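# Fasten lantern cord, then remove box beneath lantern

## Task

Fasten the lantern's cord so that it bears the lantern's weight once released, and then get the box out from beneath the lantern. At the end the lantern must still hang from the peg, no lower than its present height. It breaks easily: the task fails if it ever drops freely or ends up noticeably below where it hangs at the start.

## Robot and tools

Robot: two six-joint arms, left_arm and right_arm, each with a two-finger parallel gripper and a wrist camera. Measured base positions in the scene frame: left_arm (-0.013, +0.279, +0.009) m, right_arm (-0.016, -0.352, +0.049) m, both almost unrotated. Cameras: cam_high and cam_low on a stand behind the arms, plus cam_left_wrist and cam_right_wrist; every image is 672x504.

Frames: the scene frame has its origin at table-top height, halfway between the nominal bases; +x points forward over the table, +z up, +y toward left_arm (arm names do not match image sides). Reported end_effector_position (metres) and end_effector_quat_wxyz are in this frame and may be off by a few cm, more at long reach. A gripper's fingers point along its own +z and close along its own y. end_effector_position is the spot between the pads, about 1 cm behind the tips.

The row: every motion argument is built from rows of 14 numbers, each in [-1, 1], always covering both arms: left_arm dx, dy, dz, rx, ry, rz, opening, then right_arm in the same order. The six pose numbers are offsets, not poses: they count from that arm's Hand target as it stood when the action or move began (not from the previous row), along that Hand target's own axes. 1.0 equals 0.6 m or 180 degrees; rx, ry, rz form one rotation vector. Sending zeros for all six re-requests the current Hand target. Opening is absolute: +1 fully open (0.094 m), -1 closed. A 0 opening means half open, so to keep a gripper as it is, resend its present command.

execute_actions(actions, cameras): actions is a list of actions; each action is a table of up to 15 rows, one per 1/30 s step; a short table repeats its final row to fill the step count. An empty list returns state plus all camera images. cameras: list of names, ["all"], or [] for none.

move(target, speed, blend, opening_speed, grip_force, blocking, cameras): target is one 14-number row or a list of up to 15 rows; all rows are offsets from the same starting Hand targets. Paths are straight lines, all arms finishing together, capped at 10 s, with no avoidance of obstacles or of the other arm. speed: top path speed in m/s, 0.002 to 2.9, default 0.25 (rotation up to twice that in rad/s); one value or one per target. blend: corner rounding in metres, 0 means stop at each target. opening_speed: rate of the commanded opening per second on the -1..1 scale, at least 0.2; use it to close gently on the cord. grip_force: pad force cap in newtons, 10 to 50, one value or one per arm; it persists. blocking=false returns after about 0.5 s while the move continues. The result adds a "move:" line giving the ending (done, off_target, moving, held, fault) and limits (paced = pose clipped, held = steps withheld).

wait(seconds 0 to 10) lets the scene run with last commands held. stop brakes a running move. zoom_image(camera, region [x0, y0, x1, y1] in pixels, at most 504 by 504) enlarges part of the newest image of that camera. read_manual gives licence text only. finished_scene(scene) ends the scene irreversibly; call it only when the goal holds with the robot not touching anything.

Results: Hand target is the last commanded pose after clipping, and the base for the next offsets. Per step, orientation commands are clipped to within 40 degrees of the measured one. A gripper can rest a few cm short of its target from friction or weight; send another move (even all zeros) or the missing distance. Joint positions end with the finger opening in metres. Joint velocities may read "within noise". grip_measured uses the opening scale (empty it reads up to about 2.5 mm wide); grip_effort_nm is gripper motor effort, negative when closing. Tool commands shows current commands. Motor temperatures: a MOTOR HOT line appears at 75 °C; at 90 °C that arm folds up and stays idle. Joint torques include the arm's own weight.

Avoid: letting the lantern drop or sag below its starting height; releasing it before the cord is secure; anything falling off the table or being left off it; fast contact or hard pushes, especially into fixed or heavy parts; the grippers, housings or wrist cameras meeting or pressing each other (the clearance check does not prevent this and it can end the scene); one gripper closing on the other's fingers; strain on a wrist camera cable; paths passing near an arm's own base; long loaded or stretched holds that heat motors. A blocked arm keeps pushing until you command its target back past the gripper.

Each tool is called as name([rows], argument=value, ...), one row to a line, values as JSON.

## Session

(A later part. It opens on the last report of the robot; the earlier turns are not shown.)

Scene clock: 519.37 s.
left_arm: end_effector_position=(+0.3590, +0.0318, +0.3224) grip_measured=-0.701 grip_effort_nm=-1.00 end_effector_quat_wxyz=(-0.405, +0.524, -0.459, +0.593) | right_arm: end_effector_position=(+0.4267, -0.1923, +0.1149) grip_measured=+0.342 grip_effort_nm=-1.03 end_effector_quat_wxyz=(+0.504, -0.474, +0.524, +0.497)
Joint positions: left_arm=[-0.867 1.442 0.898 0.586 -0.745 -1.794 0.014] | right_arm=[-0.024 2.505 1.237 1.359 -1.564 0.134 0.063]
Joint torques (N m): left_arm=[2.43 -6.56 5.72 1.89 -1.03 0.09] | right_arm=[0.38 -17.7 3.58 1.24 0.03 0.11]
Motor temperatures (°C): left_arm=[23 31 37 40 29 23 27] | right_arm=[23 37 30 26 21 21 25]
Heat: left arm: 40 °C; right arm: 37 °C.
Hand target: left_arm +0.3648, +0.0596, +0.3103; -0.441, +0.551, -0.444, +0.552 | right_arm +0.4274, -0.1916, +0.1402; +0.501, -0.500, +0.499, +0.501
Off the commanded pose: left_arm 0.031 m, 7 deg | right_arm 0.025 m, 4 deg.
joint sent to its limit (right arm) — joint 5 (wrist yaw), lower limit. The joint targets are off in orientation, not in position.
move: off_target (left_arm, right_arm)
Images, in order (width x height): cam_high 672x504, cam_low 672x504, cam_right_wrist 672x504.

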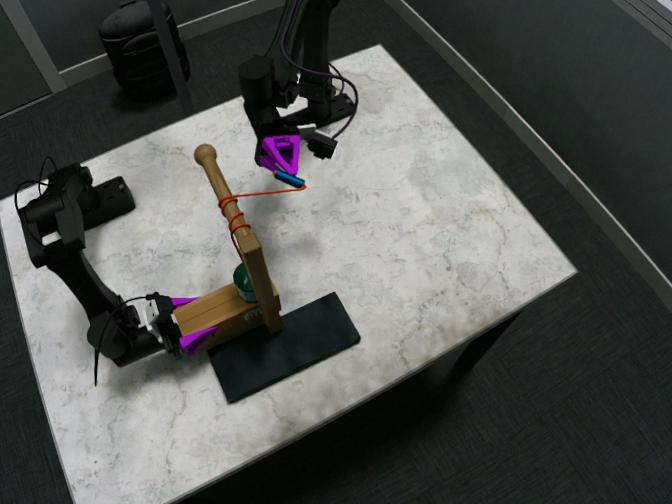

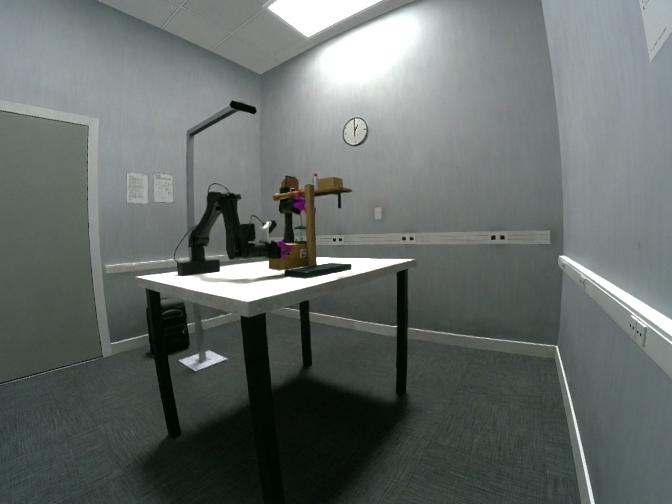

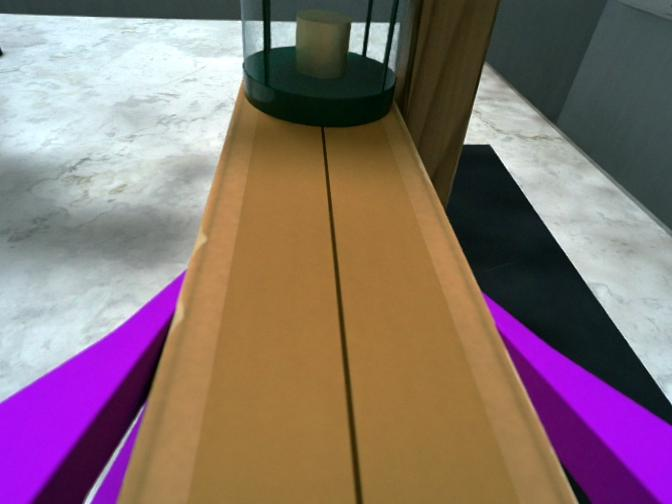

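move(target=[-0.10,0.063,0.01,0,0,0,-0.85,0,0,0,0,0,0,0.25], speed=0.05, cameras=["cam_right_wrist","cam_high"])

zoom_image(camera="cam_high", region=[180, 120, 330, 320])

Scene clock: 528.93 s.
left_arm: end_effector_position=(+0.3507, +0.0426, +0.2960) grip_measured=-0.701 grip_effort_nm=-1.00 end_effector_quat_wxyz=(-0.359, +0.468, -0.475, +0.654) | right_arm: end_effector_position=(+0.4267, -0.1923, +0.1149) grip_measured=+0.342 grip_effort_nm=-1.03 end_effector_quat_wxyz=(+0.503, -0.474, +0.525, +0.497)
Joint positions: left_arm=[-0.771 1.401 0.662 0.864 -0.476 -1.789 0.014] | right_arm=[-0.024 2.505 1.237 1.359 -1.564 0.136 0.063]
Joint torques (N m): left_arm=[6 -6.42 3.66 1.43 -2.45 0.15] | right_arm=[0.39 -17.68 3.59 1.25 0.04 0.13]
Heat: left arm: 39 °C; right arm: 40 °C.
Hand target: left_arm +0.3708, +0.1099, +0.2604; -0.441, +0.551, -0.444, +0.552 | right_arm +0.4274, -0.1916, +0.1402; +0.501, -0.500, +0.499, +0.501
Off the commanded pose: left_arm 0.079 m, 18 deg | right_arm 0.025 m, 4 deg.
joint sent to its limit (right arm) — joint 5 (wrist yaw), lower limit. The joint targets are off in orientation, not in position.
move: off_target (left_arm, right_arm)
Images, in order (width x height): cam_high 672x504, cam_right_wrist 672x504.

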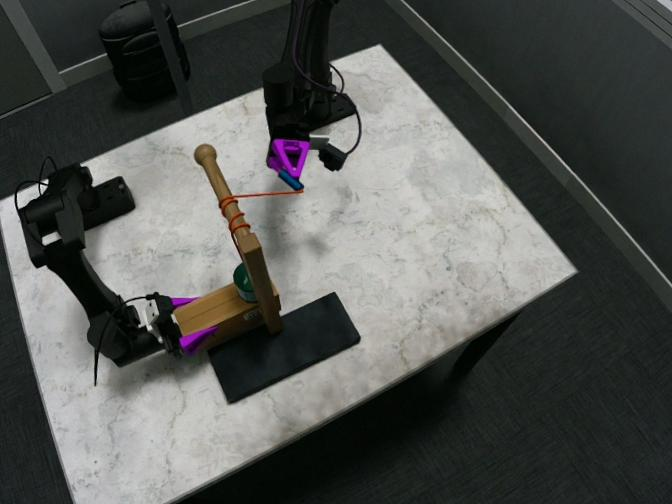

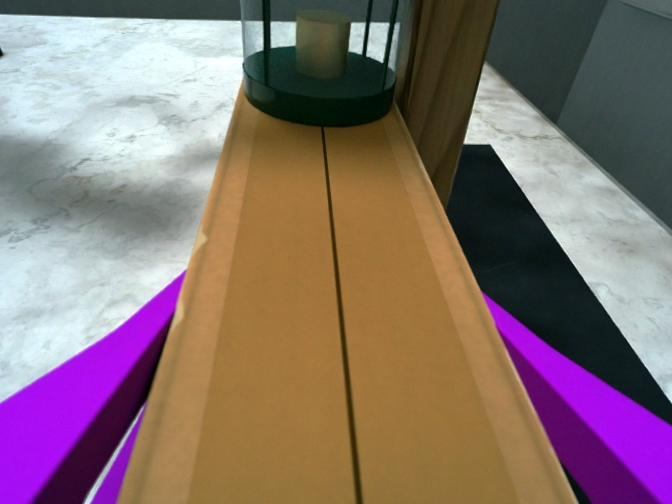

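Scaled by 2.520 from the camera's 672x504 image, which has a finer 960x720 frame.

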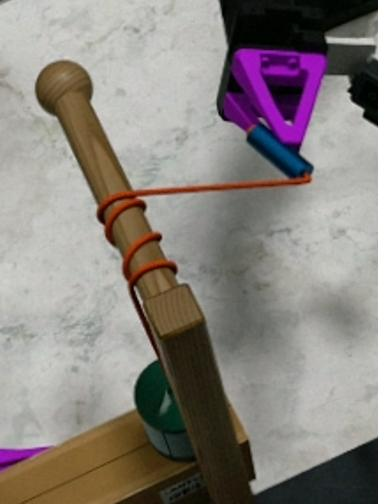

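move(target=[0,0,0,0,0,0,-0.85,0.05,0,0,0,0,0,0.25], speed=0.03, cameras=["cam_right_wrist"])

move(target=[0,0,0,0,0,0,-0.85,0.02,0,0,0,0,0,0.25], speed=0.03, cameras=["cam_right_wrist","cam_high"])

Scene clock: 538.90 s.
left_arm: end_effector_position=(+0.3507, +0.0426, +0.2961) grip_measured=-0.701 grip_effort_nm=-1.00 end_effector_quat_wxyz=(-0.359, +0.468, -0.475, +0.654) | right_arm: end_effector_position=(+0.4265, -0.1923, +0.1132) grip_measured=+0.342 grip_effort_nm=-1.03 end_effector_quat_wxyz=(+0.512, -0.483, +0.516, +0.488)
Joint positions: left_arm=[-0.771 1.401 0.662 0.865 -0.476 -1.788 0.014] | right_arm=[-0.024 2.509 1.237 1.359 -1.564 0.095 0.063]
Joint torques (N m): left_arm=[5.97 -6.39 3.6 1.45 -2.46 0.17] | right_arm=[0.34 -11.22 4.68 1.27 0.04 -0.07]
Motor temperatures (°C): left_arm=[24 31 35 38 31 23 27] | right_arm=[23 42 30 27 21 21 26]
Heat: left arm: 38 °C; right arm: 42 °C.
Hand target: left_arm +0.3708, +0.1099, +0.2603; -0.441, +0.551, -0.444, +0.552 | right_arm +0.4275, -0.1915, +0.1103; +0.501, -0.500, +0.499, +0.501
Off the commanded pose: left_arm 0.079 m, 18 deg | right_arm 0.003 m, 3 deg.
joint sent to its limit (right arm) — joint 5 (wrist yaw), lower limit. The joint targets are off in orientation, not in position.
move: off_target (left_arm, right_arm)
Images, in order (width x height): cam_right_wrist 672x504.

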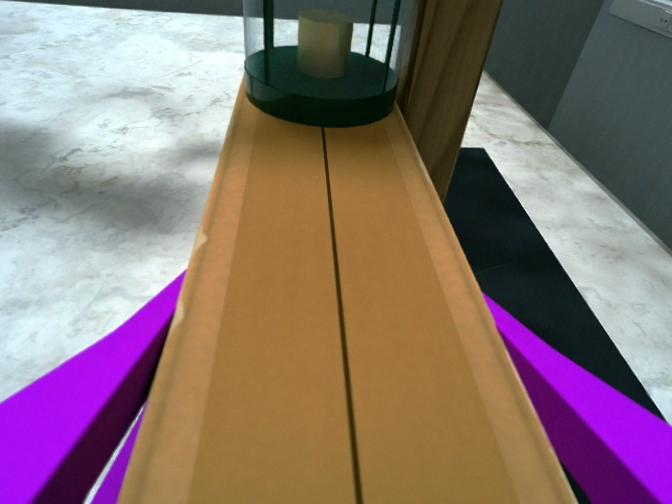

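Scene clock: 540.13 s.
left_arm: end_effector_position=(+0.3507, +0.0426, +0.2961) grip_measured=-0.701 grip_effort_nm=-1.00 end_effector_quat_wxyz=(-0.359, +0.468, -0.475, +0.654) | right_arm: end_effector_position=(+0.4246, -0.1922, +0.1006) grip_measured=+0.342 grip_effort_nm=-1.03 end_effector_quat_wxyz=(+0.511, -0.482, +0.517, +0.489)
Joint positions: left_arm=[-0.771 1.401 0.662 0.865 -0.476 -1.788 0.014] | right_arm=[-0.024 2.54 1.237 1.359 -1.564 0.069 0.063]
Joint torques (N m): left_arm=[5.94 -6.43 3.67 1.43 -2.45 0.16] | right_arm=[0.32 -11.08 5.27 1.25 0.02 -0.05]
Heat: left arm: 38 °C; right arm: 42 °C.
Hand target: left_arm +0.3708, +0.1099, +0.2603; -0.441, +0.551, -0.444, +0.552 | right_arm +0.4275, -0.1915, +0.0983; +0.501, -0.500, +0.499, +0.501
Off the commanded pose: left_arm 0.079 m, 18 deg | right_arm 0.004 m, 3 deg.
joint sent to its limit (right arm) — joint 5 (wrist yaw), lower limit. The joint targets are off in orientation, not in position.
move: off_target (left_arm, right_arm)
Images, in order (width x height): cam_high 672x504, cam_right_wrist 672x504.

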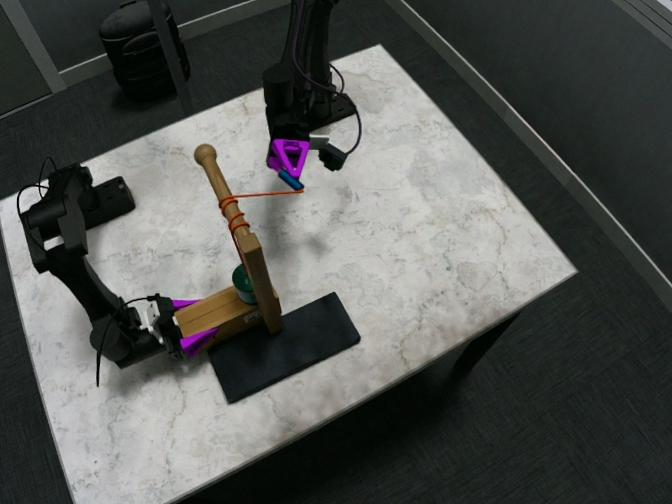

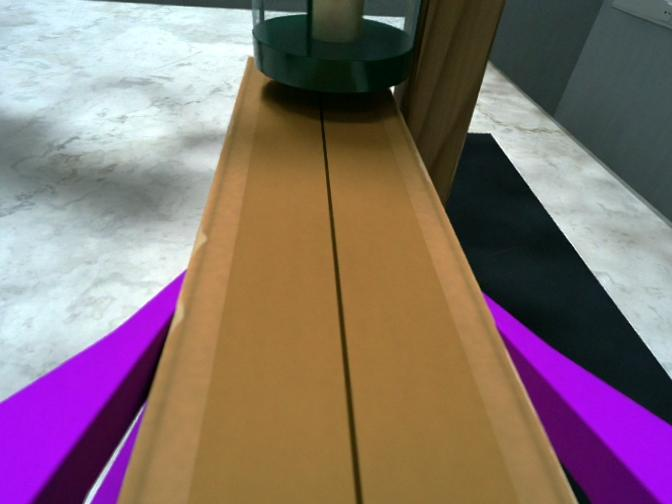

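move(target=[0,0,0,0,0,0,-0.85,0.027,0,0,0,0,0,0.25], speed=0.03, cameras=["cam_right_wrist"])

Scene clock: 544.40 s.
left_arm: end_effector_position=(+0.3507, +0.0426, +0.2961) grip_measured=-0.701 grip_effort_nm=-1.00 end_effector_quat_wxyz=(-0.359, +0.468, -0.475, +0.654) | right_arm: end_effector_position=(+0.4250, -0.1923, +0.0873) grip_measured=+0.342 grip_effort_nm=-1.03 end_effector_quat_wxyz=(+0.513, -0.485, +0.515, +0.486)
Joint positions: left_arm=[-0.771 1.401 0.662 0.865 -0.476 -1.788 0.014] | right_arm=[-0.024 2.579 1.252 1.359 -1.564 0.035 0.063]
Joint torques (N m): left_arm=[5.97 -6.46 3.63 1.45 -2.46 0.17] | right_arm=[0.31 -10.63 5.26 1.24 0 -0.03]
Heat: left arm: 38 °C; right arm: 41 °C.
Hand target: left_arm +0.3708, +0.1099, +0.2603; -0.441, +0.551, -0.444, +0.552 | right_arm +0.4275, -0.1914, +0.0821; +0.501, -0.500, +0.499, +0.501
Off the commanded pose: left_arm 0.079 m, 18 deg | right_arm 0.006 m, 3 deg.
joint sent to its limit (right arm) — joint 5 (wrist yaw), lower limit. The joint targets are off in orientation, not in position.
move: off_target (left_arm, right_arm)
Images, in order (width x height): cam_right_wrist 672x504.

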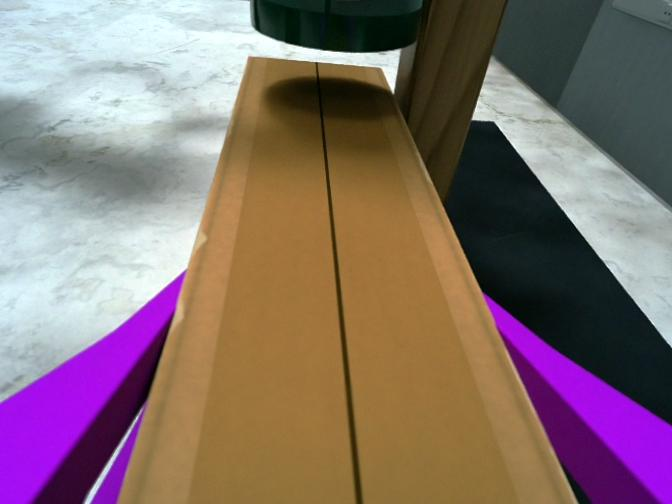

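move(target=[0.181,0.032,-0.043,0,0,0.25,-0.85,0,0,0,0,0,0,0.25], speed=0.08, cameras=["cam_left_wrist","cam_right_wrist","cam_high"])

zoom_image(camera="cam_high", region=[180, 120, 330, 320])

Scene clock: 557.57 s.
left_arm: end_effector_position=(+0.3426, +0.0002, +0.2647) grip_measured=-0.701 grip_effort_nm=-1.00 end_effector_quat_wxyz=(+0.612, -0.338, +0.619, -0.358) | right_arm: end_effector_position=(+0.4250, -0.1923, +0.0873) grip_measured=+0.342 grip_effort_nm=-1.03 end_effector_quat_wxyz=(+0.514, -0.485, +0.514, +0.486)
Joint positions: left_arm=[-1.004 1.635 0.865 0.778 -0.973 -1.022 0.014] | right_arm=[-0.024 2.579 1.252 1.359 -1.564 0.033 0.063]
Joint torques (N m): left_arm=[-0.32 -6.05 8.46 1.87 -0.32 0.16] | right_arm=[0.32 -10.67 5.26 1.21 0 -0.04]
Heat: left arm: 37 °C; right arm: 39 °C.
Hand target: left_arm +0.3446, -0.0002, +0.2652; +0.619, -0.339, +0.621, -0.341 | right_arm +0.4275, -0.1914, +0.0821; +0.501, -0.500, +0.499, +0.501
Off the commanded pose: left_arm 0.002 m, 2 deg | right_arm 0.006 m, 3 deg.
joint sent to its limit (right arm) — joint 5 (wrist yaw), lower limit. The joint targets are off in orientation, not in position.
move: off_target (right_arm)
Images, in order (width x height): cam_high 672x504, cam_left_wrist 672x504, cam_right_wrist 672x504.

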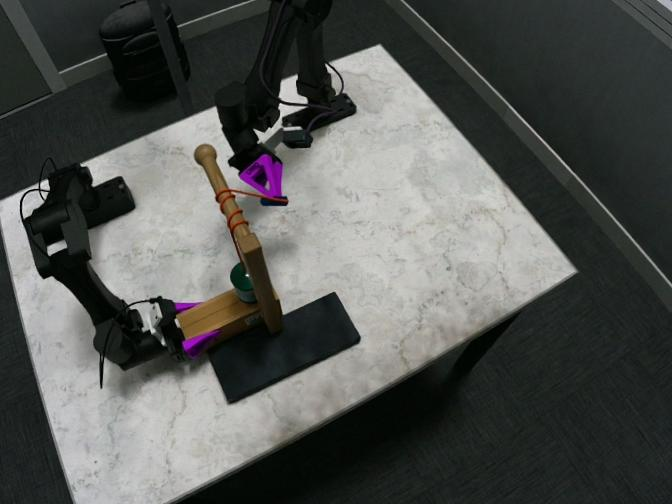

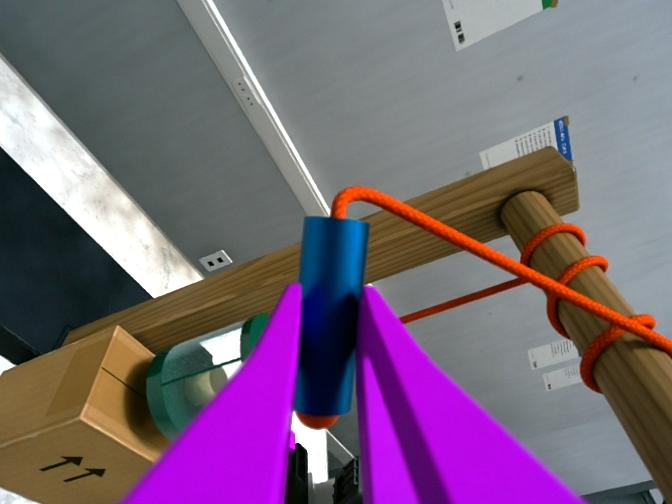

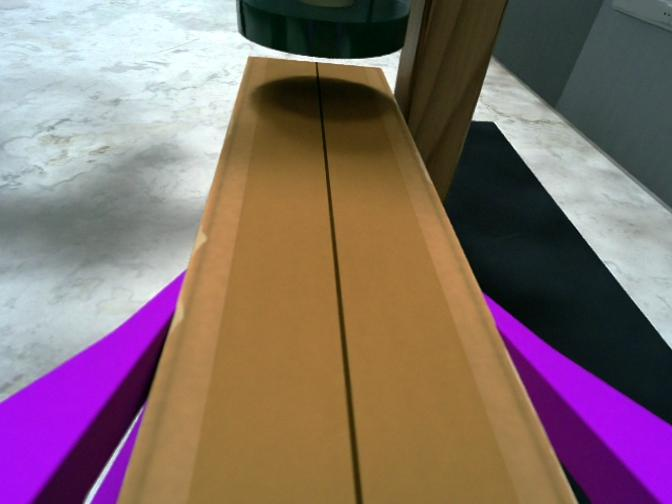

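Scaled by 2.520 from the camera's 672x504 image, which has a finer 960x720 frame.

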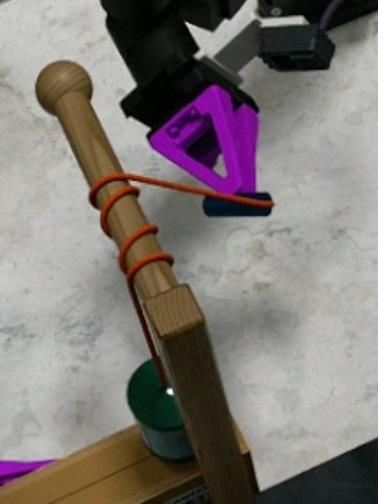

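move([
  [0.042,0.003,-0.025,0,0,0,-0.85,0,0,0,0,0,0,0.25],
  [0.042,0.003,-0.025,0,0,0,-0.3,0,0,0,0,0,0,0.25],
], speed=0.05, opening_speed=0.4, cameras=["cam_left_wrist","cam_right_wrist","cam_high"])

wait(seconds=2, cameras=["cam_left_wrist","cam_right_wrist"])

Scene clock: 570.97 s.
left_arm: end_effector_position=(+0.3277, -0.0185, +0.2479) grip_measured=-0.302 grip_effort_nm=0.13 end_effector_quat_wxyz=(+0.613, -0.338, +0.623, -0.349) | right_arm: end_effector_position=(+0.4249, -0.1923, +0.0870) grip_measured=+0.342 grip_effort_nm=-1.03 end_effector_quat_wxyz=(+0.516, -0.487, +0.512, +0.484)
Joint positions: left_arm=[-1.074 1.702 0.873 0.821 -1.052 -1.022 0.033] | right_arm=[-0.024 2.58 1.252 1.359 -1.564 0.025 0.063]
Joint torques (N m): left_arm=[-0.25 -6.54 8.17 1.99 -0.22 0.15] | right_arm=[0.32 -10.77 5.23 1.18 0.01 0]
Heat: left arm: 38 °C; right arm: 38 °C.
Hand target: left_arm +0.3296, -0.0204, +0.2503; +0.619, -0.340, +0.621, -0.341 | right_arm +0.4275, -0.1914, +0.0821; +0.501, -0.500, +0.499, +0.501
Off the commanded pose: left_arm 0.003 m, 1 deg | right_arm 0.006 m, 3 deg.
joint sent to its limit (right arm) — joint 5 (wrist yaw), lower limit. The joint targets are off in orientation, not in position.
move: off_target (right_arm)
Images, in order (width x height): cam_high 672x504, cam_left_wrist 672x504, cam_right_wrist 672x504.

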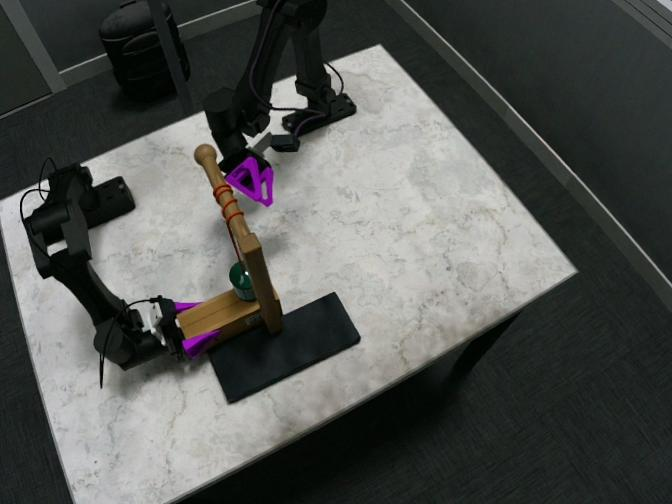

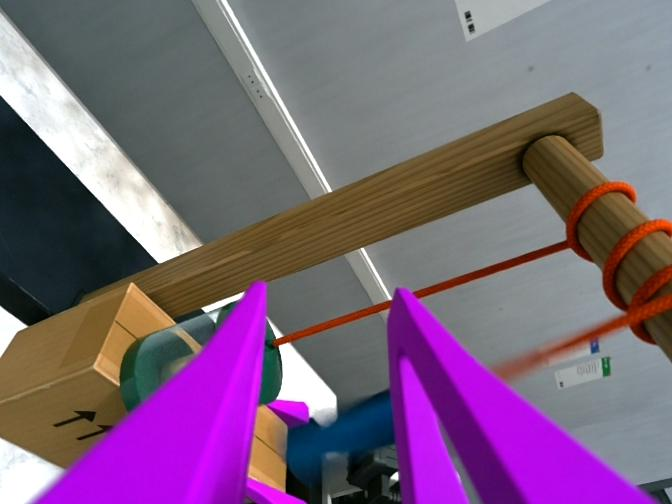

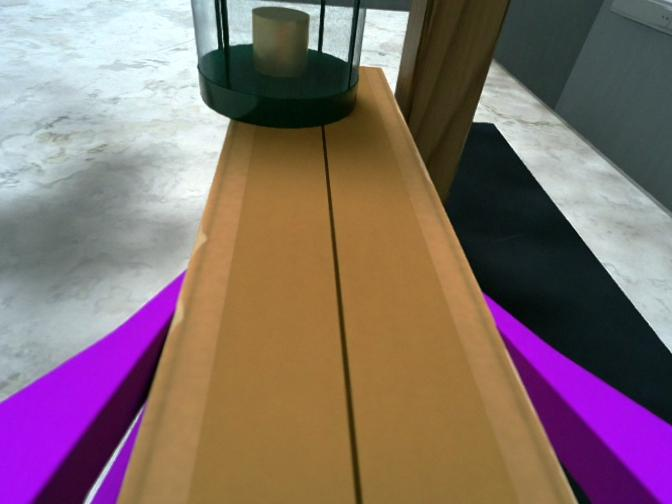

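Scene clock: 572.97 s.
left_arm: end_effector_position=(+0.3277, -0.0185, +0.2479) grip_measured=-0.302 grip_effort_nm=0.13 end_effector_quat_wxyz=(+0.613, -0.338, +0.623, -0.349) | right_arm: end_effector_position=(+0.4249, -0.1923, +0.0870) grip_measured=+0.342 grip_effort_nm=-1.03 end_effector_quat_wxyz=(+0.516, -0.487, +0.512, +0.484)
Joint positions: left_arm=[-1.074 1.702 0.873 0.821 -1.052 -1.022 0.033] | right_arm=[-0.024 2.58 1.252 1.359 -1.564 0.025 0.063]
Joint torques (N m): left_arm=[-0.23 -6.48 8.18 2 -0.23 0.16] | right_arm=[0.32 -10.77 5.23 1.18 0 0]
Heat: left arm: 38 °C; right arm: 38 °C.
Hand target: left_arm +0.3296, -0.0204, +0.2503; +0.619, -0.340, +0.621, -0.341 | right_arm +0.4275, -0.1914, +0.0821; +0.501, -0.500, +0.499, +0.501
Tool commands: left_gripper/opening=-0.3 right_gripper/opening=+0.25
Off the commanded pose: left_arm 0.003 m, 1 deg | right_arm 0.006 m, 3 deg.
wait: 2.00 s; at rest by 0.17 s
Images, in order (width x height): cam_left_wrist 672x504, cam_right_wrist 672x504.

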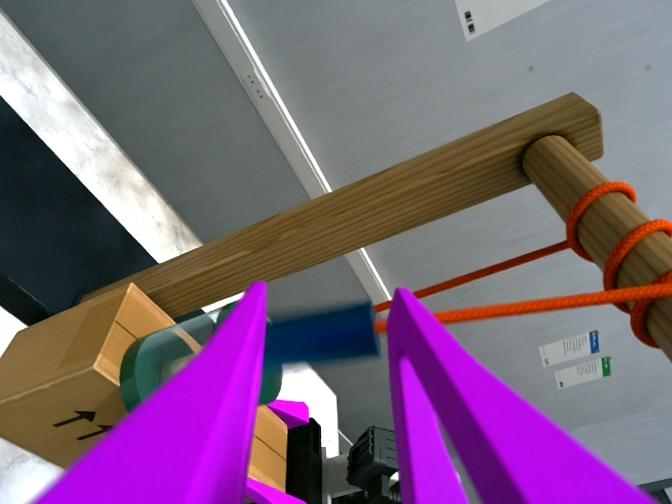

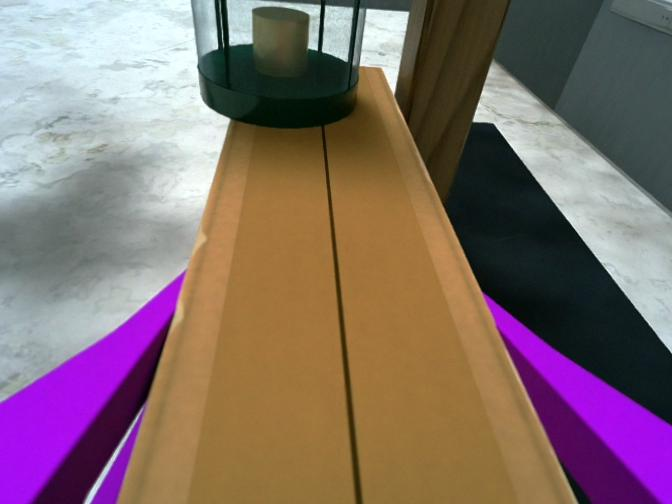

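execute_actions(actions=[])

Scene clock: 597.00 s.
left_arm: end_effector_position=(+0.3277, -0.0185, +0.2479) grip_measured=-0.302 grip_effort_nm=0.13 end_effector_quat_wxyz=(+0.613, -0.338, +0.623, -0.349) | right_arm: end_effector_position=(+0.4249, -0.1923, +0.0870) grip_measured=+0.342 grip_effort_nm=-1.03 end_effector_quat_wxyz=(+0.516, -0.487, +0.512, +0.484)
Joint positions: left_arm=[-1.074 1.702 0.873 0.821 -1.052 -1.022 0.033] | right_arm=[-0.024 2.58 1.252 1.359 -1.564 0.025 0.063]
Joint velocities: within noise
Joint torques (N m): left_arm=[-0.24 -6.5 8.24 1.99 -0.22 0.15] | right_arm=[0.31 -10.78 5.23 1.18 0 0.01]
Motor temperatures (°C): left_arm=[23 29 40 39 28 23 25] | right_arm=[23 37 29 27 21 21 27]
Heat: left arm: 40 °C; right arm: 37 °C.
Hand target: left_arm +0.3296, -0.0204, +0.2503; +0.619, -0.340, +0.621, -0.341 | right_arm +0.4275, -0.1914, +0.0821; +0.501, -0.500, +0.499, +0.501
Tool commands: left_gripper/opening=-0.3 right_gripper/opening=+0.25
Off the commanded pose: left_arm 0.003 m, 1 deg | right_arm 0.006 m, 3 deg.

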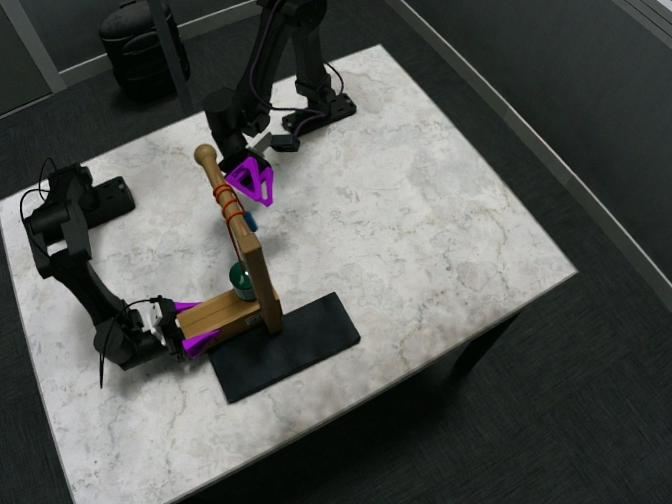

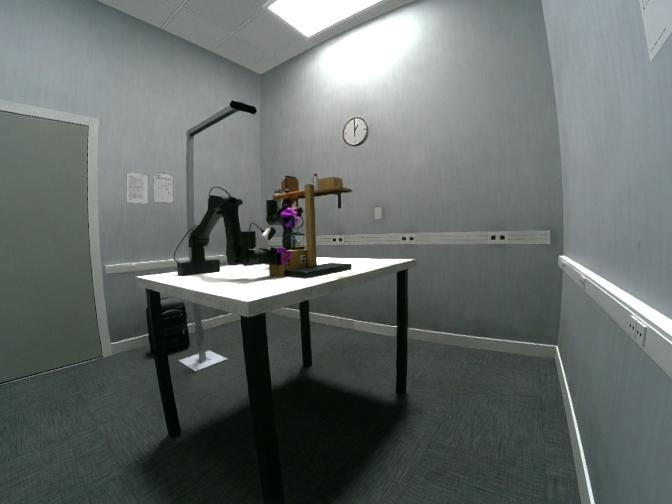

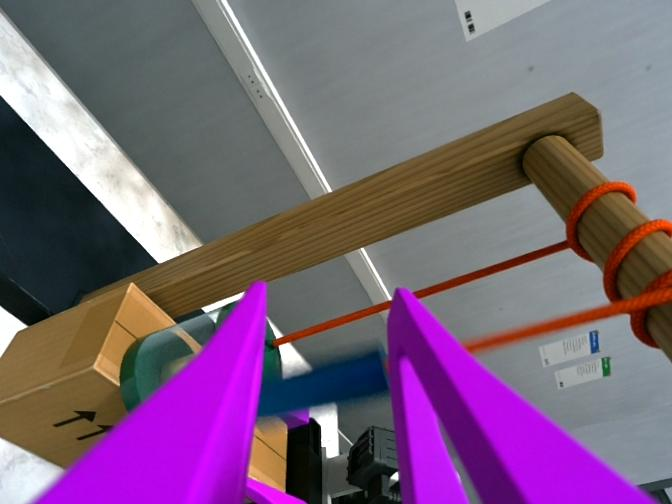

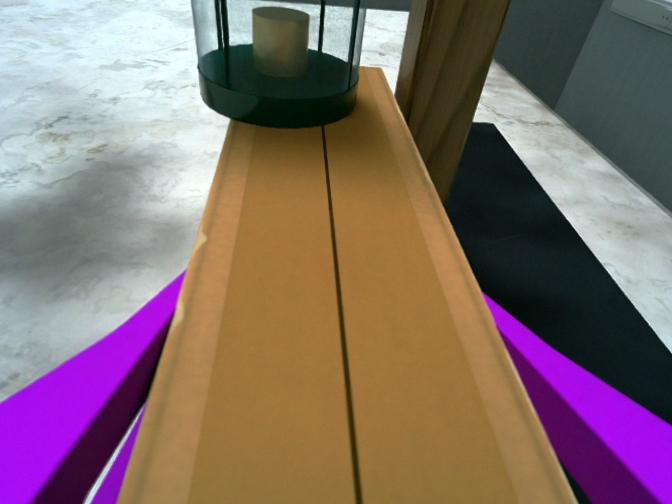

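zoom_image(camera="cam_left_wrist", region=[220, 250, 520, 474])

zoom_image(camera="cam_high", region=[170, 130, 310, 330])

zoom_image(camera="cam_left_wrist", region=[460, 80, 672, 380])

Scaled by 1.680 from the camera's 672x504 image, which has a finer 960x720 frame.

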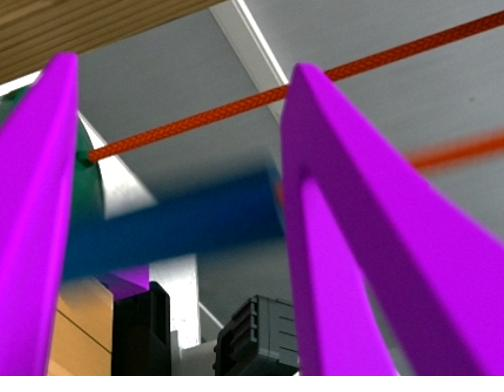

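Scaled by 2.520 from the camera's 672x504 image, which has a finer 960x720 frame.

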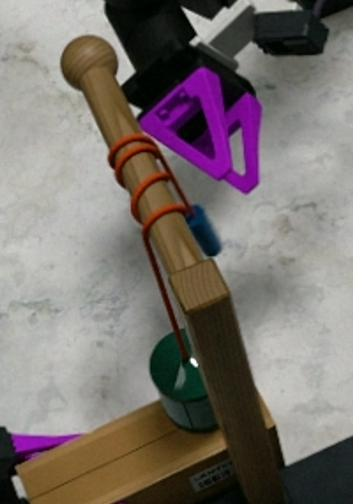

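Scaled by 1.680 from the camera's 672x504 image, which has a finer 960x720 frame.

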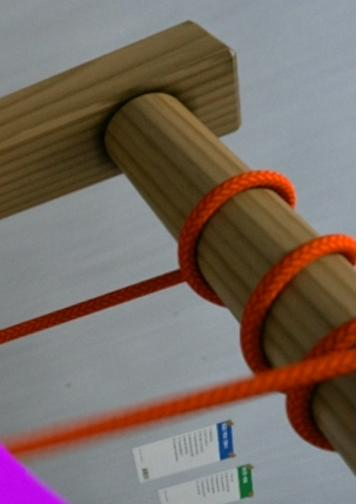

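move(target=[0,0,-0.117,0,0,0,-0.1,0,0,0,0,0,0,0.25], speed=0.15)

move(target=[0.0265,0.0425,0,0,0,0.183,0.1,0,0,0,0,0,0,0.25], speed=0.15, cameras=["cam_left_wrist","cam_high"])

zoom_image(camera="cam_left_wrist", region=[180, 80, 580, 380])

Scene clock: 616.47 s.
left_arm: end_effector_position=(+0.2612, -0.0279, +0.2468) grip_measured=-0.102 grip_effort_nm=0.13 end_effector_quat_wxyz=(+0.614, -0.337, +0.623, -0.349) | right_arm: end_effector_position=(+0.4249, -0.1923, +0.0870) grip_measured=+0.342 grip_effort_nm=-1.03 end_effector_quat_wxyz=(+0.516, -0.487, +0.512, +0.484)
Joint positions: left_arm=[-1.274 1.642 0.801 0.831 -1.251 -1.022 0.042] | right_arm=[-0.024 2.58 1.252 1.359 -1.564 0.025 0.063]
Joint torques (N m): left_arm=[-0.12 -9.33 5.08 1.85 -0.22 0.14] | right_arm=[0.32 -10.78 5.23 1.17 0 0]
Heat: left arm: 41 °C; right arm: 37 °C.
Hand target: left_arm +0.2594, -0.0201, +0.2502; +0.619, -0.340, +0.621, -0.341 | right_arm +0.4275, -0.1914, +0.0821; +0.501, -0.500, +0.499, +0.501
Off the commanded pose: left_arm 0.009 m, 1 deg | right_arm 0.006 m, 3 deg.
joint sent to its limit (right arm) — joint 5 (wrist yaw), lower limit. The joint targets are off in orientation, not in position.
move: off_target (right_arm)

Scene clock: 619.20 s.
left_arm: end_effector_position=(+0.2599, -0.0231, +0.2292) grip_measured=+0.098 grip_effort_nm=0.13 end_effector_quat_wxyz=(+0.688, -0.157, +0.687, -0.171) | right_arm: end_effector_position=(+0.4249, -0.1923, +0.0870) grip_measured=+0.342 grip_effort_nm=-1.03 end_effector_quat_wxyz=(+0.516, -0.487, +0.512, +0.484)
Joint positions: left_arm=[-1.274 1.683 0.741 0.961 -1.253 -0.451 0.052] | right_arm=[-0.024 2.58 1.252 1.359 -1.564 0.025 0.063]
Joint torques (N m): left_arm=[-0.12 -5.81 4.85 1.86 -0.17 0.13] | right_arm=[0.32 -10.8 5.23 1.18 0 0]
Heat: left arm: 40 °C; right arm: 37 °C.
Hand target: left_arm +0.2594, -0.0199, +0.2201; +0.690, -0.150, +0.692, -0.152 | right_arm +0.4275, -0.1914, +0.0821; +0.501, -0.500, +0.499, +0.501
Off the commanded pose: left_arm 0.010 m, 2 deg | right_arm 0.006 m, 3 deg.
joint sent to its limit (right arm) — joint 5 (wrist yaw), lower limit. The joint targets are off in orientation, not in position.
move: off_target (right_arm)
Images, in order (width x height): cam_high 672x504, cam_left_wrist 672x504.

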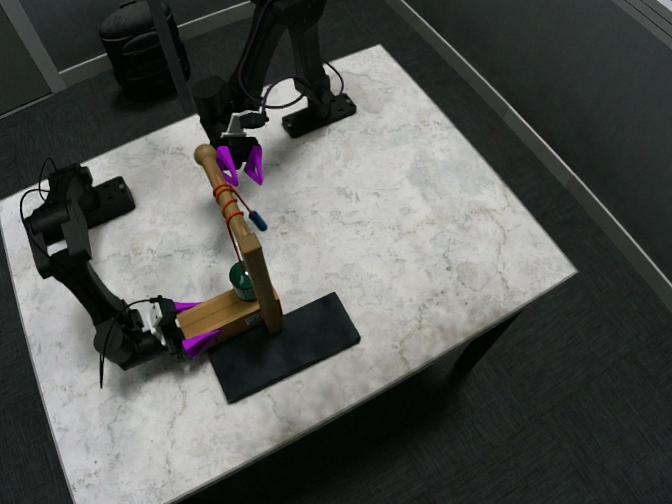

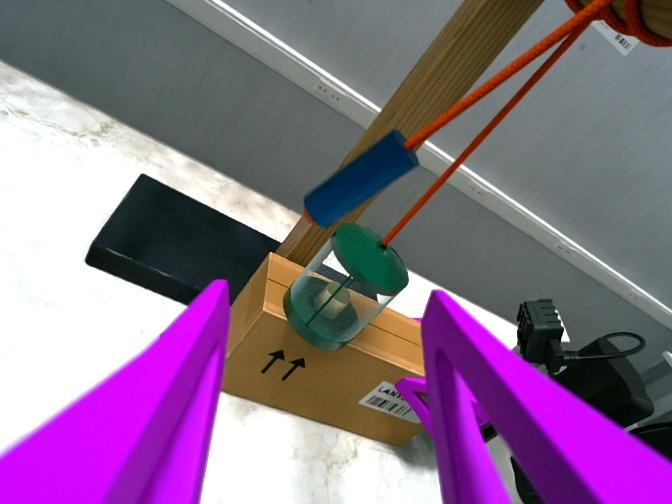

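Scaled by 1.260 from the camera's 672x504 image, which has a finer 960x720 frame.

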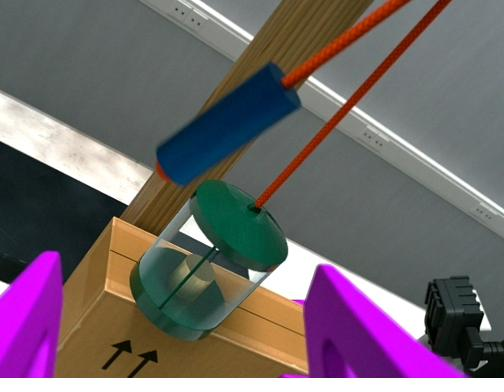

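move([
  [0.049,-0.016,0.0,0,0,0,0.5,0,0,0,0,0,0,0.25],
  [0.049,-0.016,0.12,0,0,0,0.5,0,0,0,0,0,0,0.25],
], speed=0.12, blend=0.02, cameras=["cam_left_wrist","cam_high"])

Scene clock: 640.63 s.
left_arm: end_effector_position=(+0.3285, -0.0356, +0.2001) grip_measured=+0.498 grip_effort_nm=0.13 end_effector_quat_wxyz=(+0.691, -0.159, +0.687, -0.159) | right_arm: end_effector_position=(+0.4249, -0.1923, +0.0870) grip_measured=+0.342 grip_effort_nm=-1.03 end_effector_quat_wxyz=(+0.516, -0.487, +0.512, +0.484)
Joint positions: left_arm=[-1.101 1.9 0.872 1.039 -1.101 -0.444 0.07] | right_arm=[-0.024 2.58 1.252 1.359 -1.564 0.025 0.063]
Joint torques (N m): left_arm=[0.08 -7.39 7.3 1.82 0.08 0.13] | right_arm=[0.32 -10.77 5.24 1.18 0 0]
Heat: left arm: 38 °C; right arm: 37 °C.
Hand target: left_arm +0.3313, -0.0411, +0.1974; +0.690, -0.150, +0.692, -0.152 | right_arm +0.4275, -0.1914, +0.0821; +0.501, -0.500, +0.499, +0.501
Off the commanded pose: left_arm 0.007 m, 1 deg | right_arm 0.006 m, 3 deg.
joint sent to its limit (right arm) — joint 5 (wrist yaw), lower limit. The joint targets are off in orientation, not in position.
move: off_target (right_arm); blend cut to 0.0155 m at target 1
Images, in order (width x height): cam_high 672x504, cam_left_wrist 672x504.

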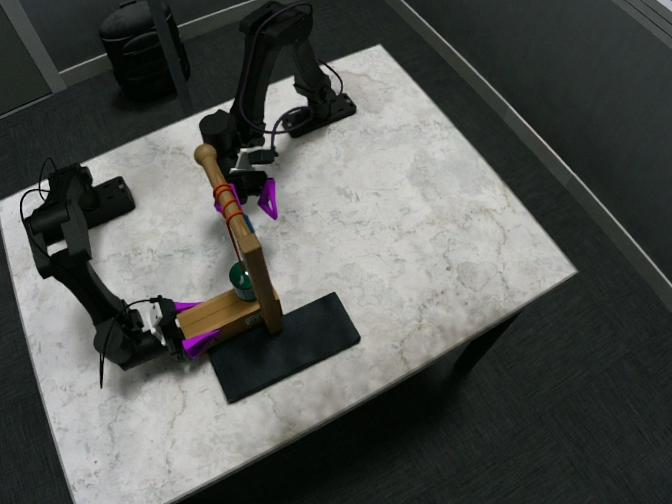

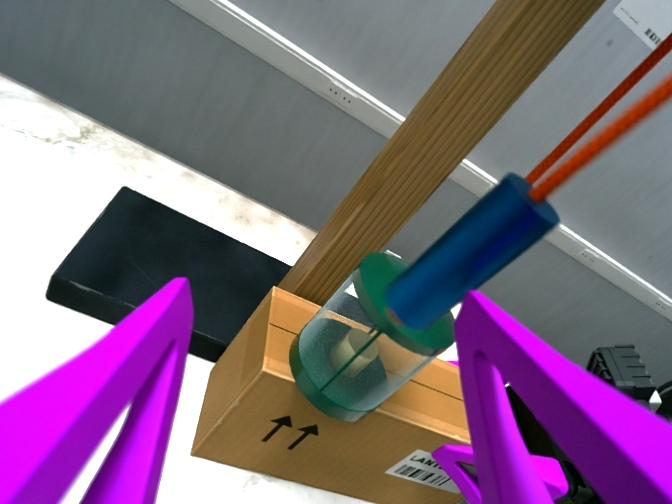

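move([
  [0,0,-0.05,0.063,-0.124,0,0.6,0,0,0,0,0,0,0.25],
  [0.015,-0.048,-0.048,0.063,-0.124,0,0.6,0,0,0,0,0,0,0.25],
], speed=0.12, cameras=["cam_left_wrist","cam_high"])

Scene clock: 660.83 s.
left_arm: end_effector_position=(+0.3040, -0.0678, +0.1898) grip_measured=+0.598 grip_effort_nm=0.13 end_effector_quat_wxyz=(+0.732, -0.088, +0.658, -0.154) | right_arm: end_effector_position=(+0.4249, -0.1923, +0.0870) grip_measured=+0.342 grip_effort_nm=-1.03 end_effector_quat_wxyz=(+0.516, -0.487, +0.512, +0.484)
Joint positions: left_arm=[-1.181 2.081 0.878 1.461 -1.092 -0.11 0.075] | right_arm=[-0.024 2.58 1.252 1.359 -1.564 0.025 0.063]
Joint torques (N m): left_arm=[-0.51 -7.95 6.15 2.85 0.21 0.12] | right_arm=[0.32 -10.78 5.24 1.18 0 0]
Heat: left arm: 40 °C; right arm: 37 °C.
Hand target: left_arm +0.3023, -0.0710, +0.2012; +0.822, -0.108, +0.527, -0.187 | right_arm +0.4275, -0.1914, +0.0821; +0.501, -0.500, +0.499, +0.501
Off the commanded pose: left_arm 0.012 m, 19 deg | right_arm 0.006 m, 3 deg.
joint sent to its limit (left arm) — joint 4 (wrist pitch), upper limit. The joint targets are off in orientation, not in position.
joint sent to its limit (right arm) — joint 5 (wrist yaw), lower limit. The joint targets are off in orientation, not in position.
move: off_target (left_arm, right_arm)
Images, in order (width x height): cam_high 672x504, cam_left_wrist 672x504.

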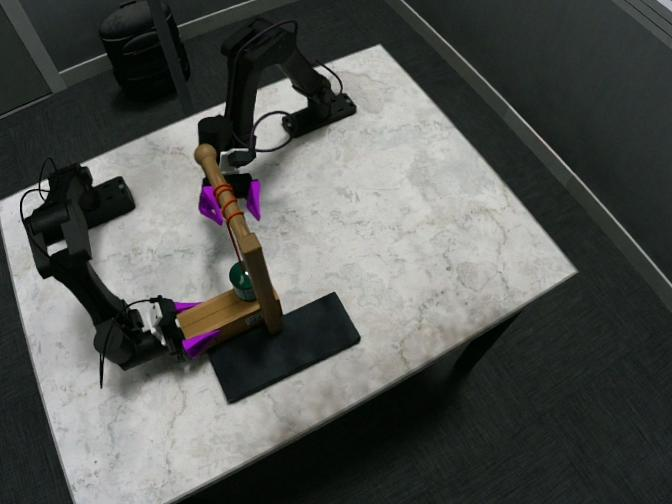

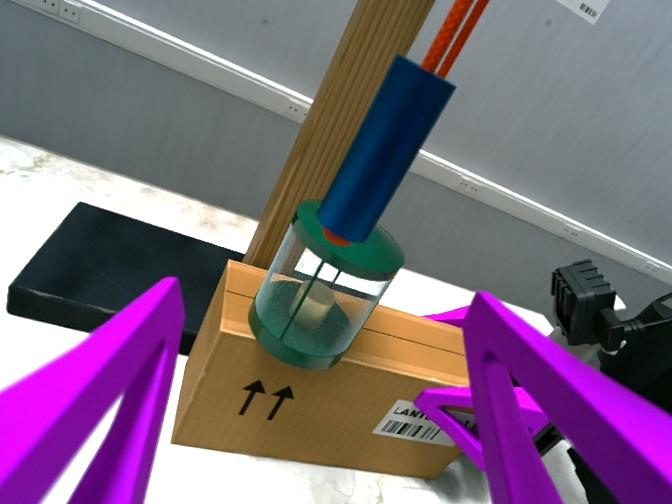

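move([
  [0.0,0,0,-0.045,0.089,0,0.6,0,0,0,0,0,0,0.25],
  [0.0705,-0.0167,0.096,-0.045,0.089,0,0.6,0,0,0,0,0,0,0.25],
], speed=0.1, cameras=["cam_left_wrist","cam_high"])

Scene clock: 681.93 s.
left_arm: end_effector_position=(+0.3650, -0.0928, +0.1998) grip_measured=+0.598 grip_effort_nm=0.13 end_effector_quat_wxyz=(+0.732, -0.146, +0.644, -0.165) | right_arm: end_effector_position=(+0.4249, -0.1923, +0.0870) grip_measured=+0.342 grip_effort_nm=-1.03 end_effector_quat_wxyz=(+0.516, -0.487, +0.512, +0.484)
Joint positions: left_arm=[-1.082 2.213 1.174 1.306 -1.067 -0.21 0.075] | right_arm=[-0.024 2.58 1.252 1.359 -1.564 0.025 0.063]
Joint torques (N m): left_arm=[0.21 -9.63 7.13 1.68 0.3 0.02] | right_arm=[0.31 -10.78 5.23 1.17 0 0.01]
Motor temperatures (°C): left_arm=[23 31 38 44 26 23 24] | right_arm=[23 37 29 26 21 21 28]
Heat: left arm: 44 °C; right arm: 37 °C.
Hand target: left_arm +0.3685, -0.0989, +0.1943; +0.731, -0.138, +0.648, -0.163 | right_arm +0.4275, -0.1914, +0.0821; +0.501, -0.500, +0.499, +0.501
Off the commanded pose: left_arm 0.009 m, 1 deg | right_arm 0.006 m, 3 deg.
joint sent to its limit (right arm) — joint 5 (wrist yaw), lower limit. The joint targets are off in orientation, not in position.
move: off_target (right_arm)
Images, in order (width x height): cam_high 672x504, cam_left_wrist 672x504.

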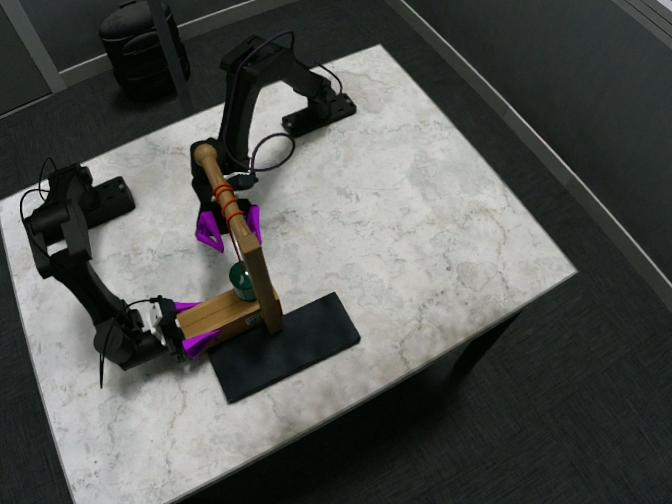

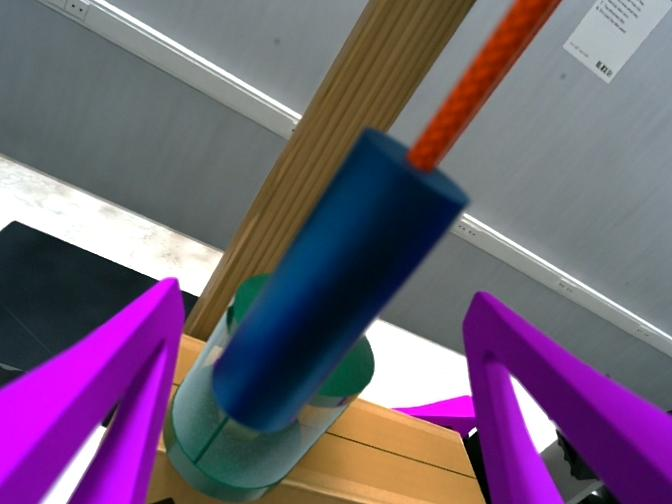

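move(target=[0,0,0,0,0,0,-0.85,0,0,0,0,0,0,0.25], opening_speed=0.6, cameras=["cam_left_wrist"])

Scene clock: 689.27 s.
left_arm: end_effector_position=(+0.3651, -0.0930, +0.1996) grip_measured=-0.620 grip_effort_nm=-1.00 end_effector_quat_wxyz=(+0.732, -0.146, +0.644, -0.165) | right_arm: end_effector_position=(+0.4249, -0.1923, +0.0870) grip_measured=+0.342 grip_effort_nm=-1.03 end_effector_quat_wxyz=(+0.516, -0.487, +0.512, +0.484)
Joint positions: left_arm=[-1.082 2.213 1.174 1.304 -1.067 -0.211 0.018] | right_arm=[-0.024 2.58 1.252 1.359 -1.564 0.025 0.063]
Joint torques (N m): left_arm=[0.25 -9.65 7.1 1.7 0.28 0.03] | right_arm=[0.31 -10.8 5.23 1.18 0 0.01]
Heat: left arm: 42 °C; right arm: 37 °C.
Hand target: left_arm +0.3685, -0.0989, +0.1943; +0.731, -0.138, +0.648, -0.163 | right_arm +0.4275, -0.1914, +0.0821; +0.501, -0.500, +0.499, +0.501
Off the commanded pose: left_arm 0.009 m, 1 deg | right_arm 0.006 m, 3 deg.
joint sent to its limit (right arm) — joint 5 (wrist yaw), lower limit. The joint targets are off in orientation, not in position.
move: off_target (right_arm)
Images, in order (width x height): cam_left_wrist 672x504.

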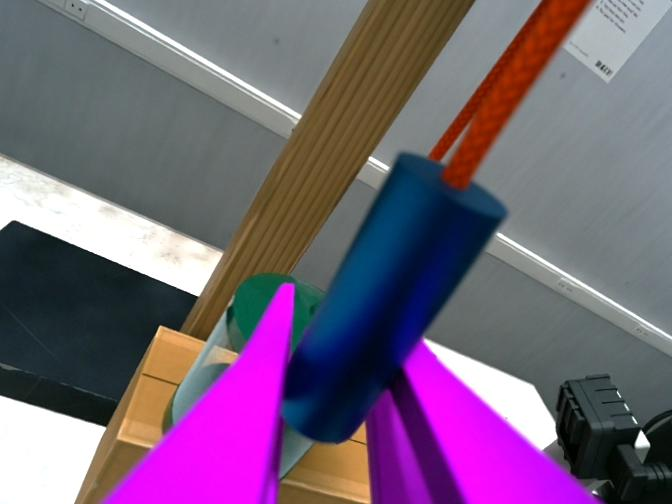

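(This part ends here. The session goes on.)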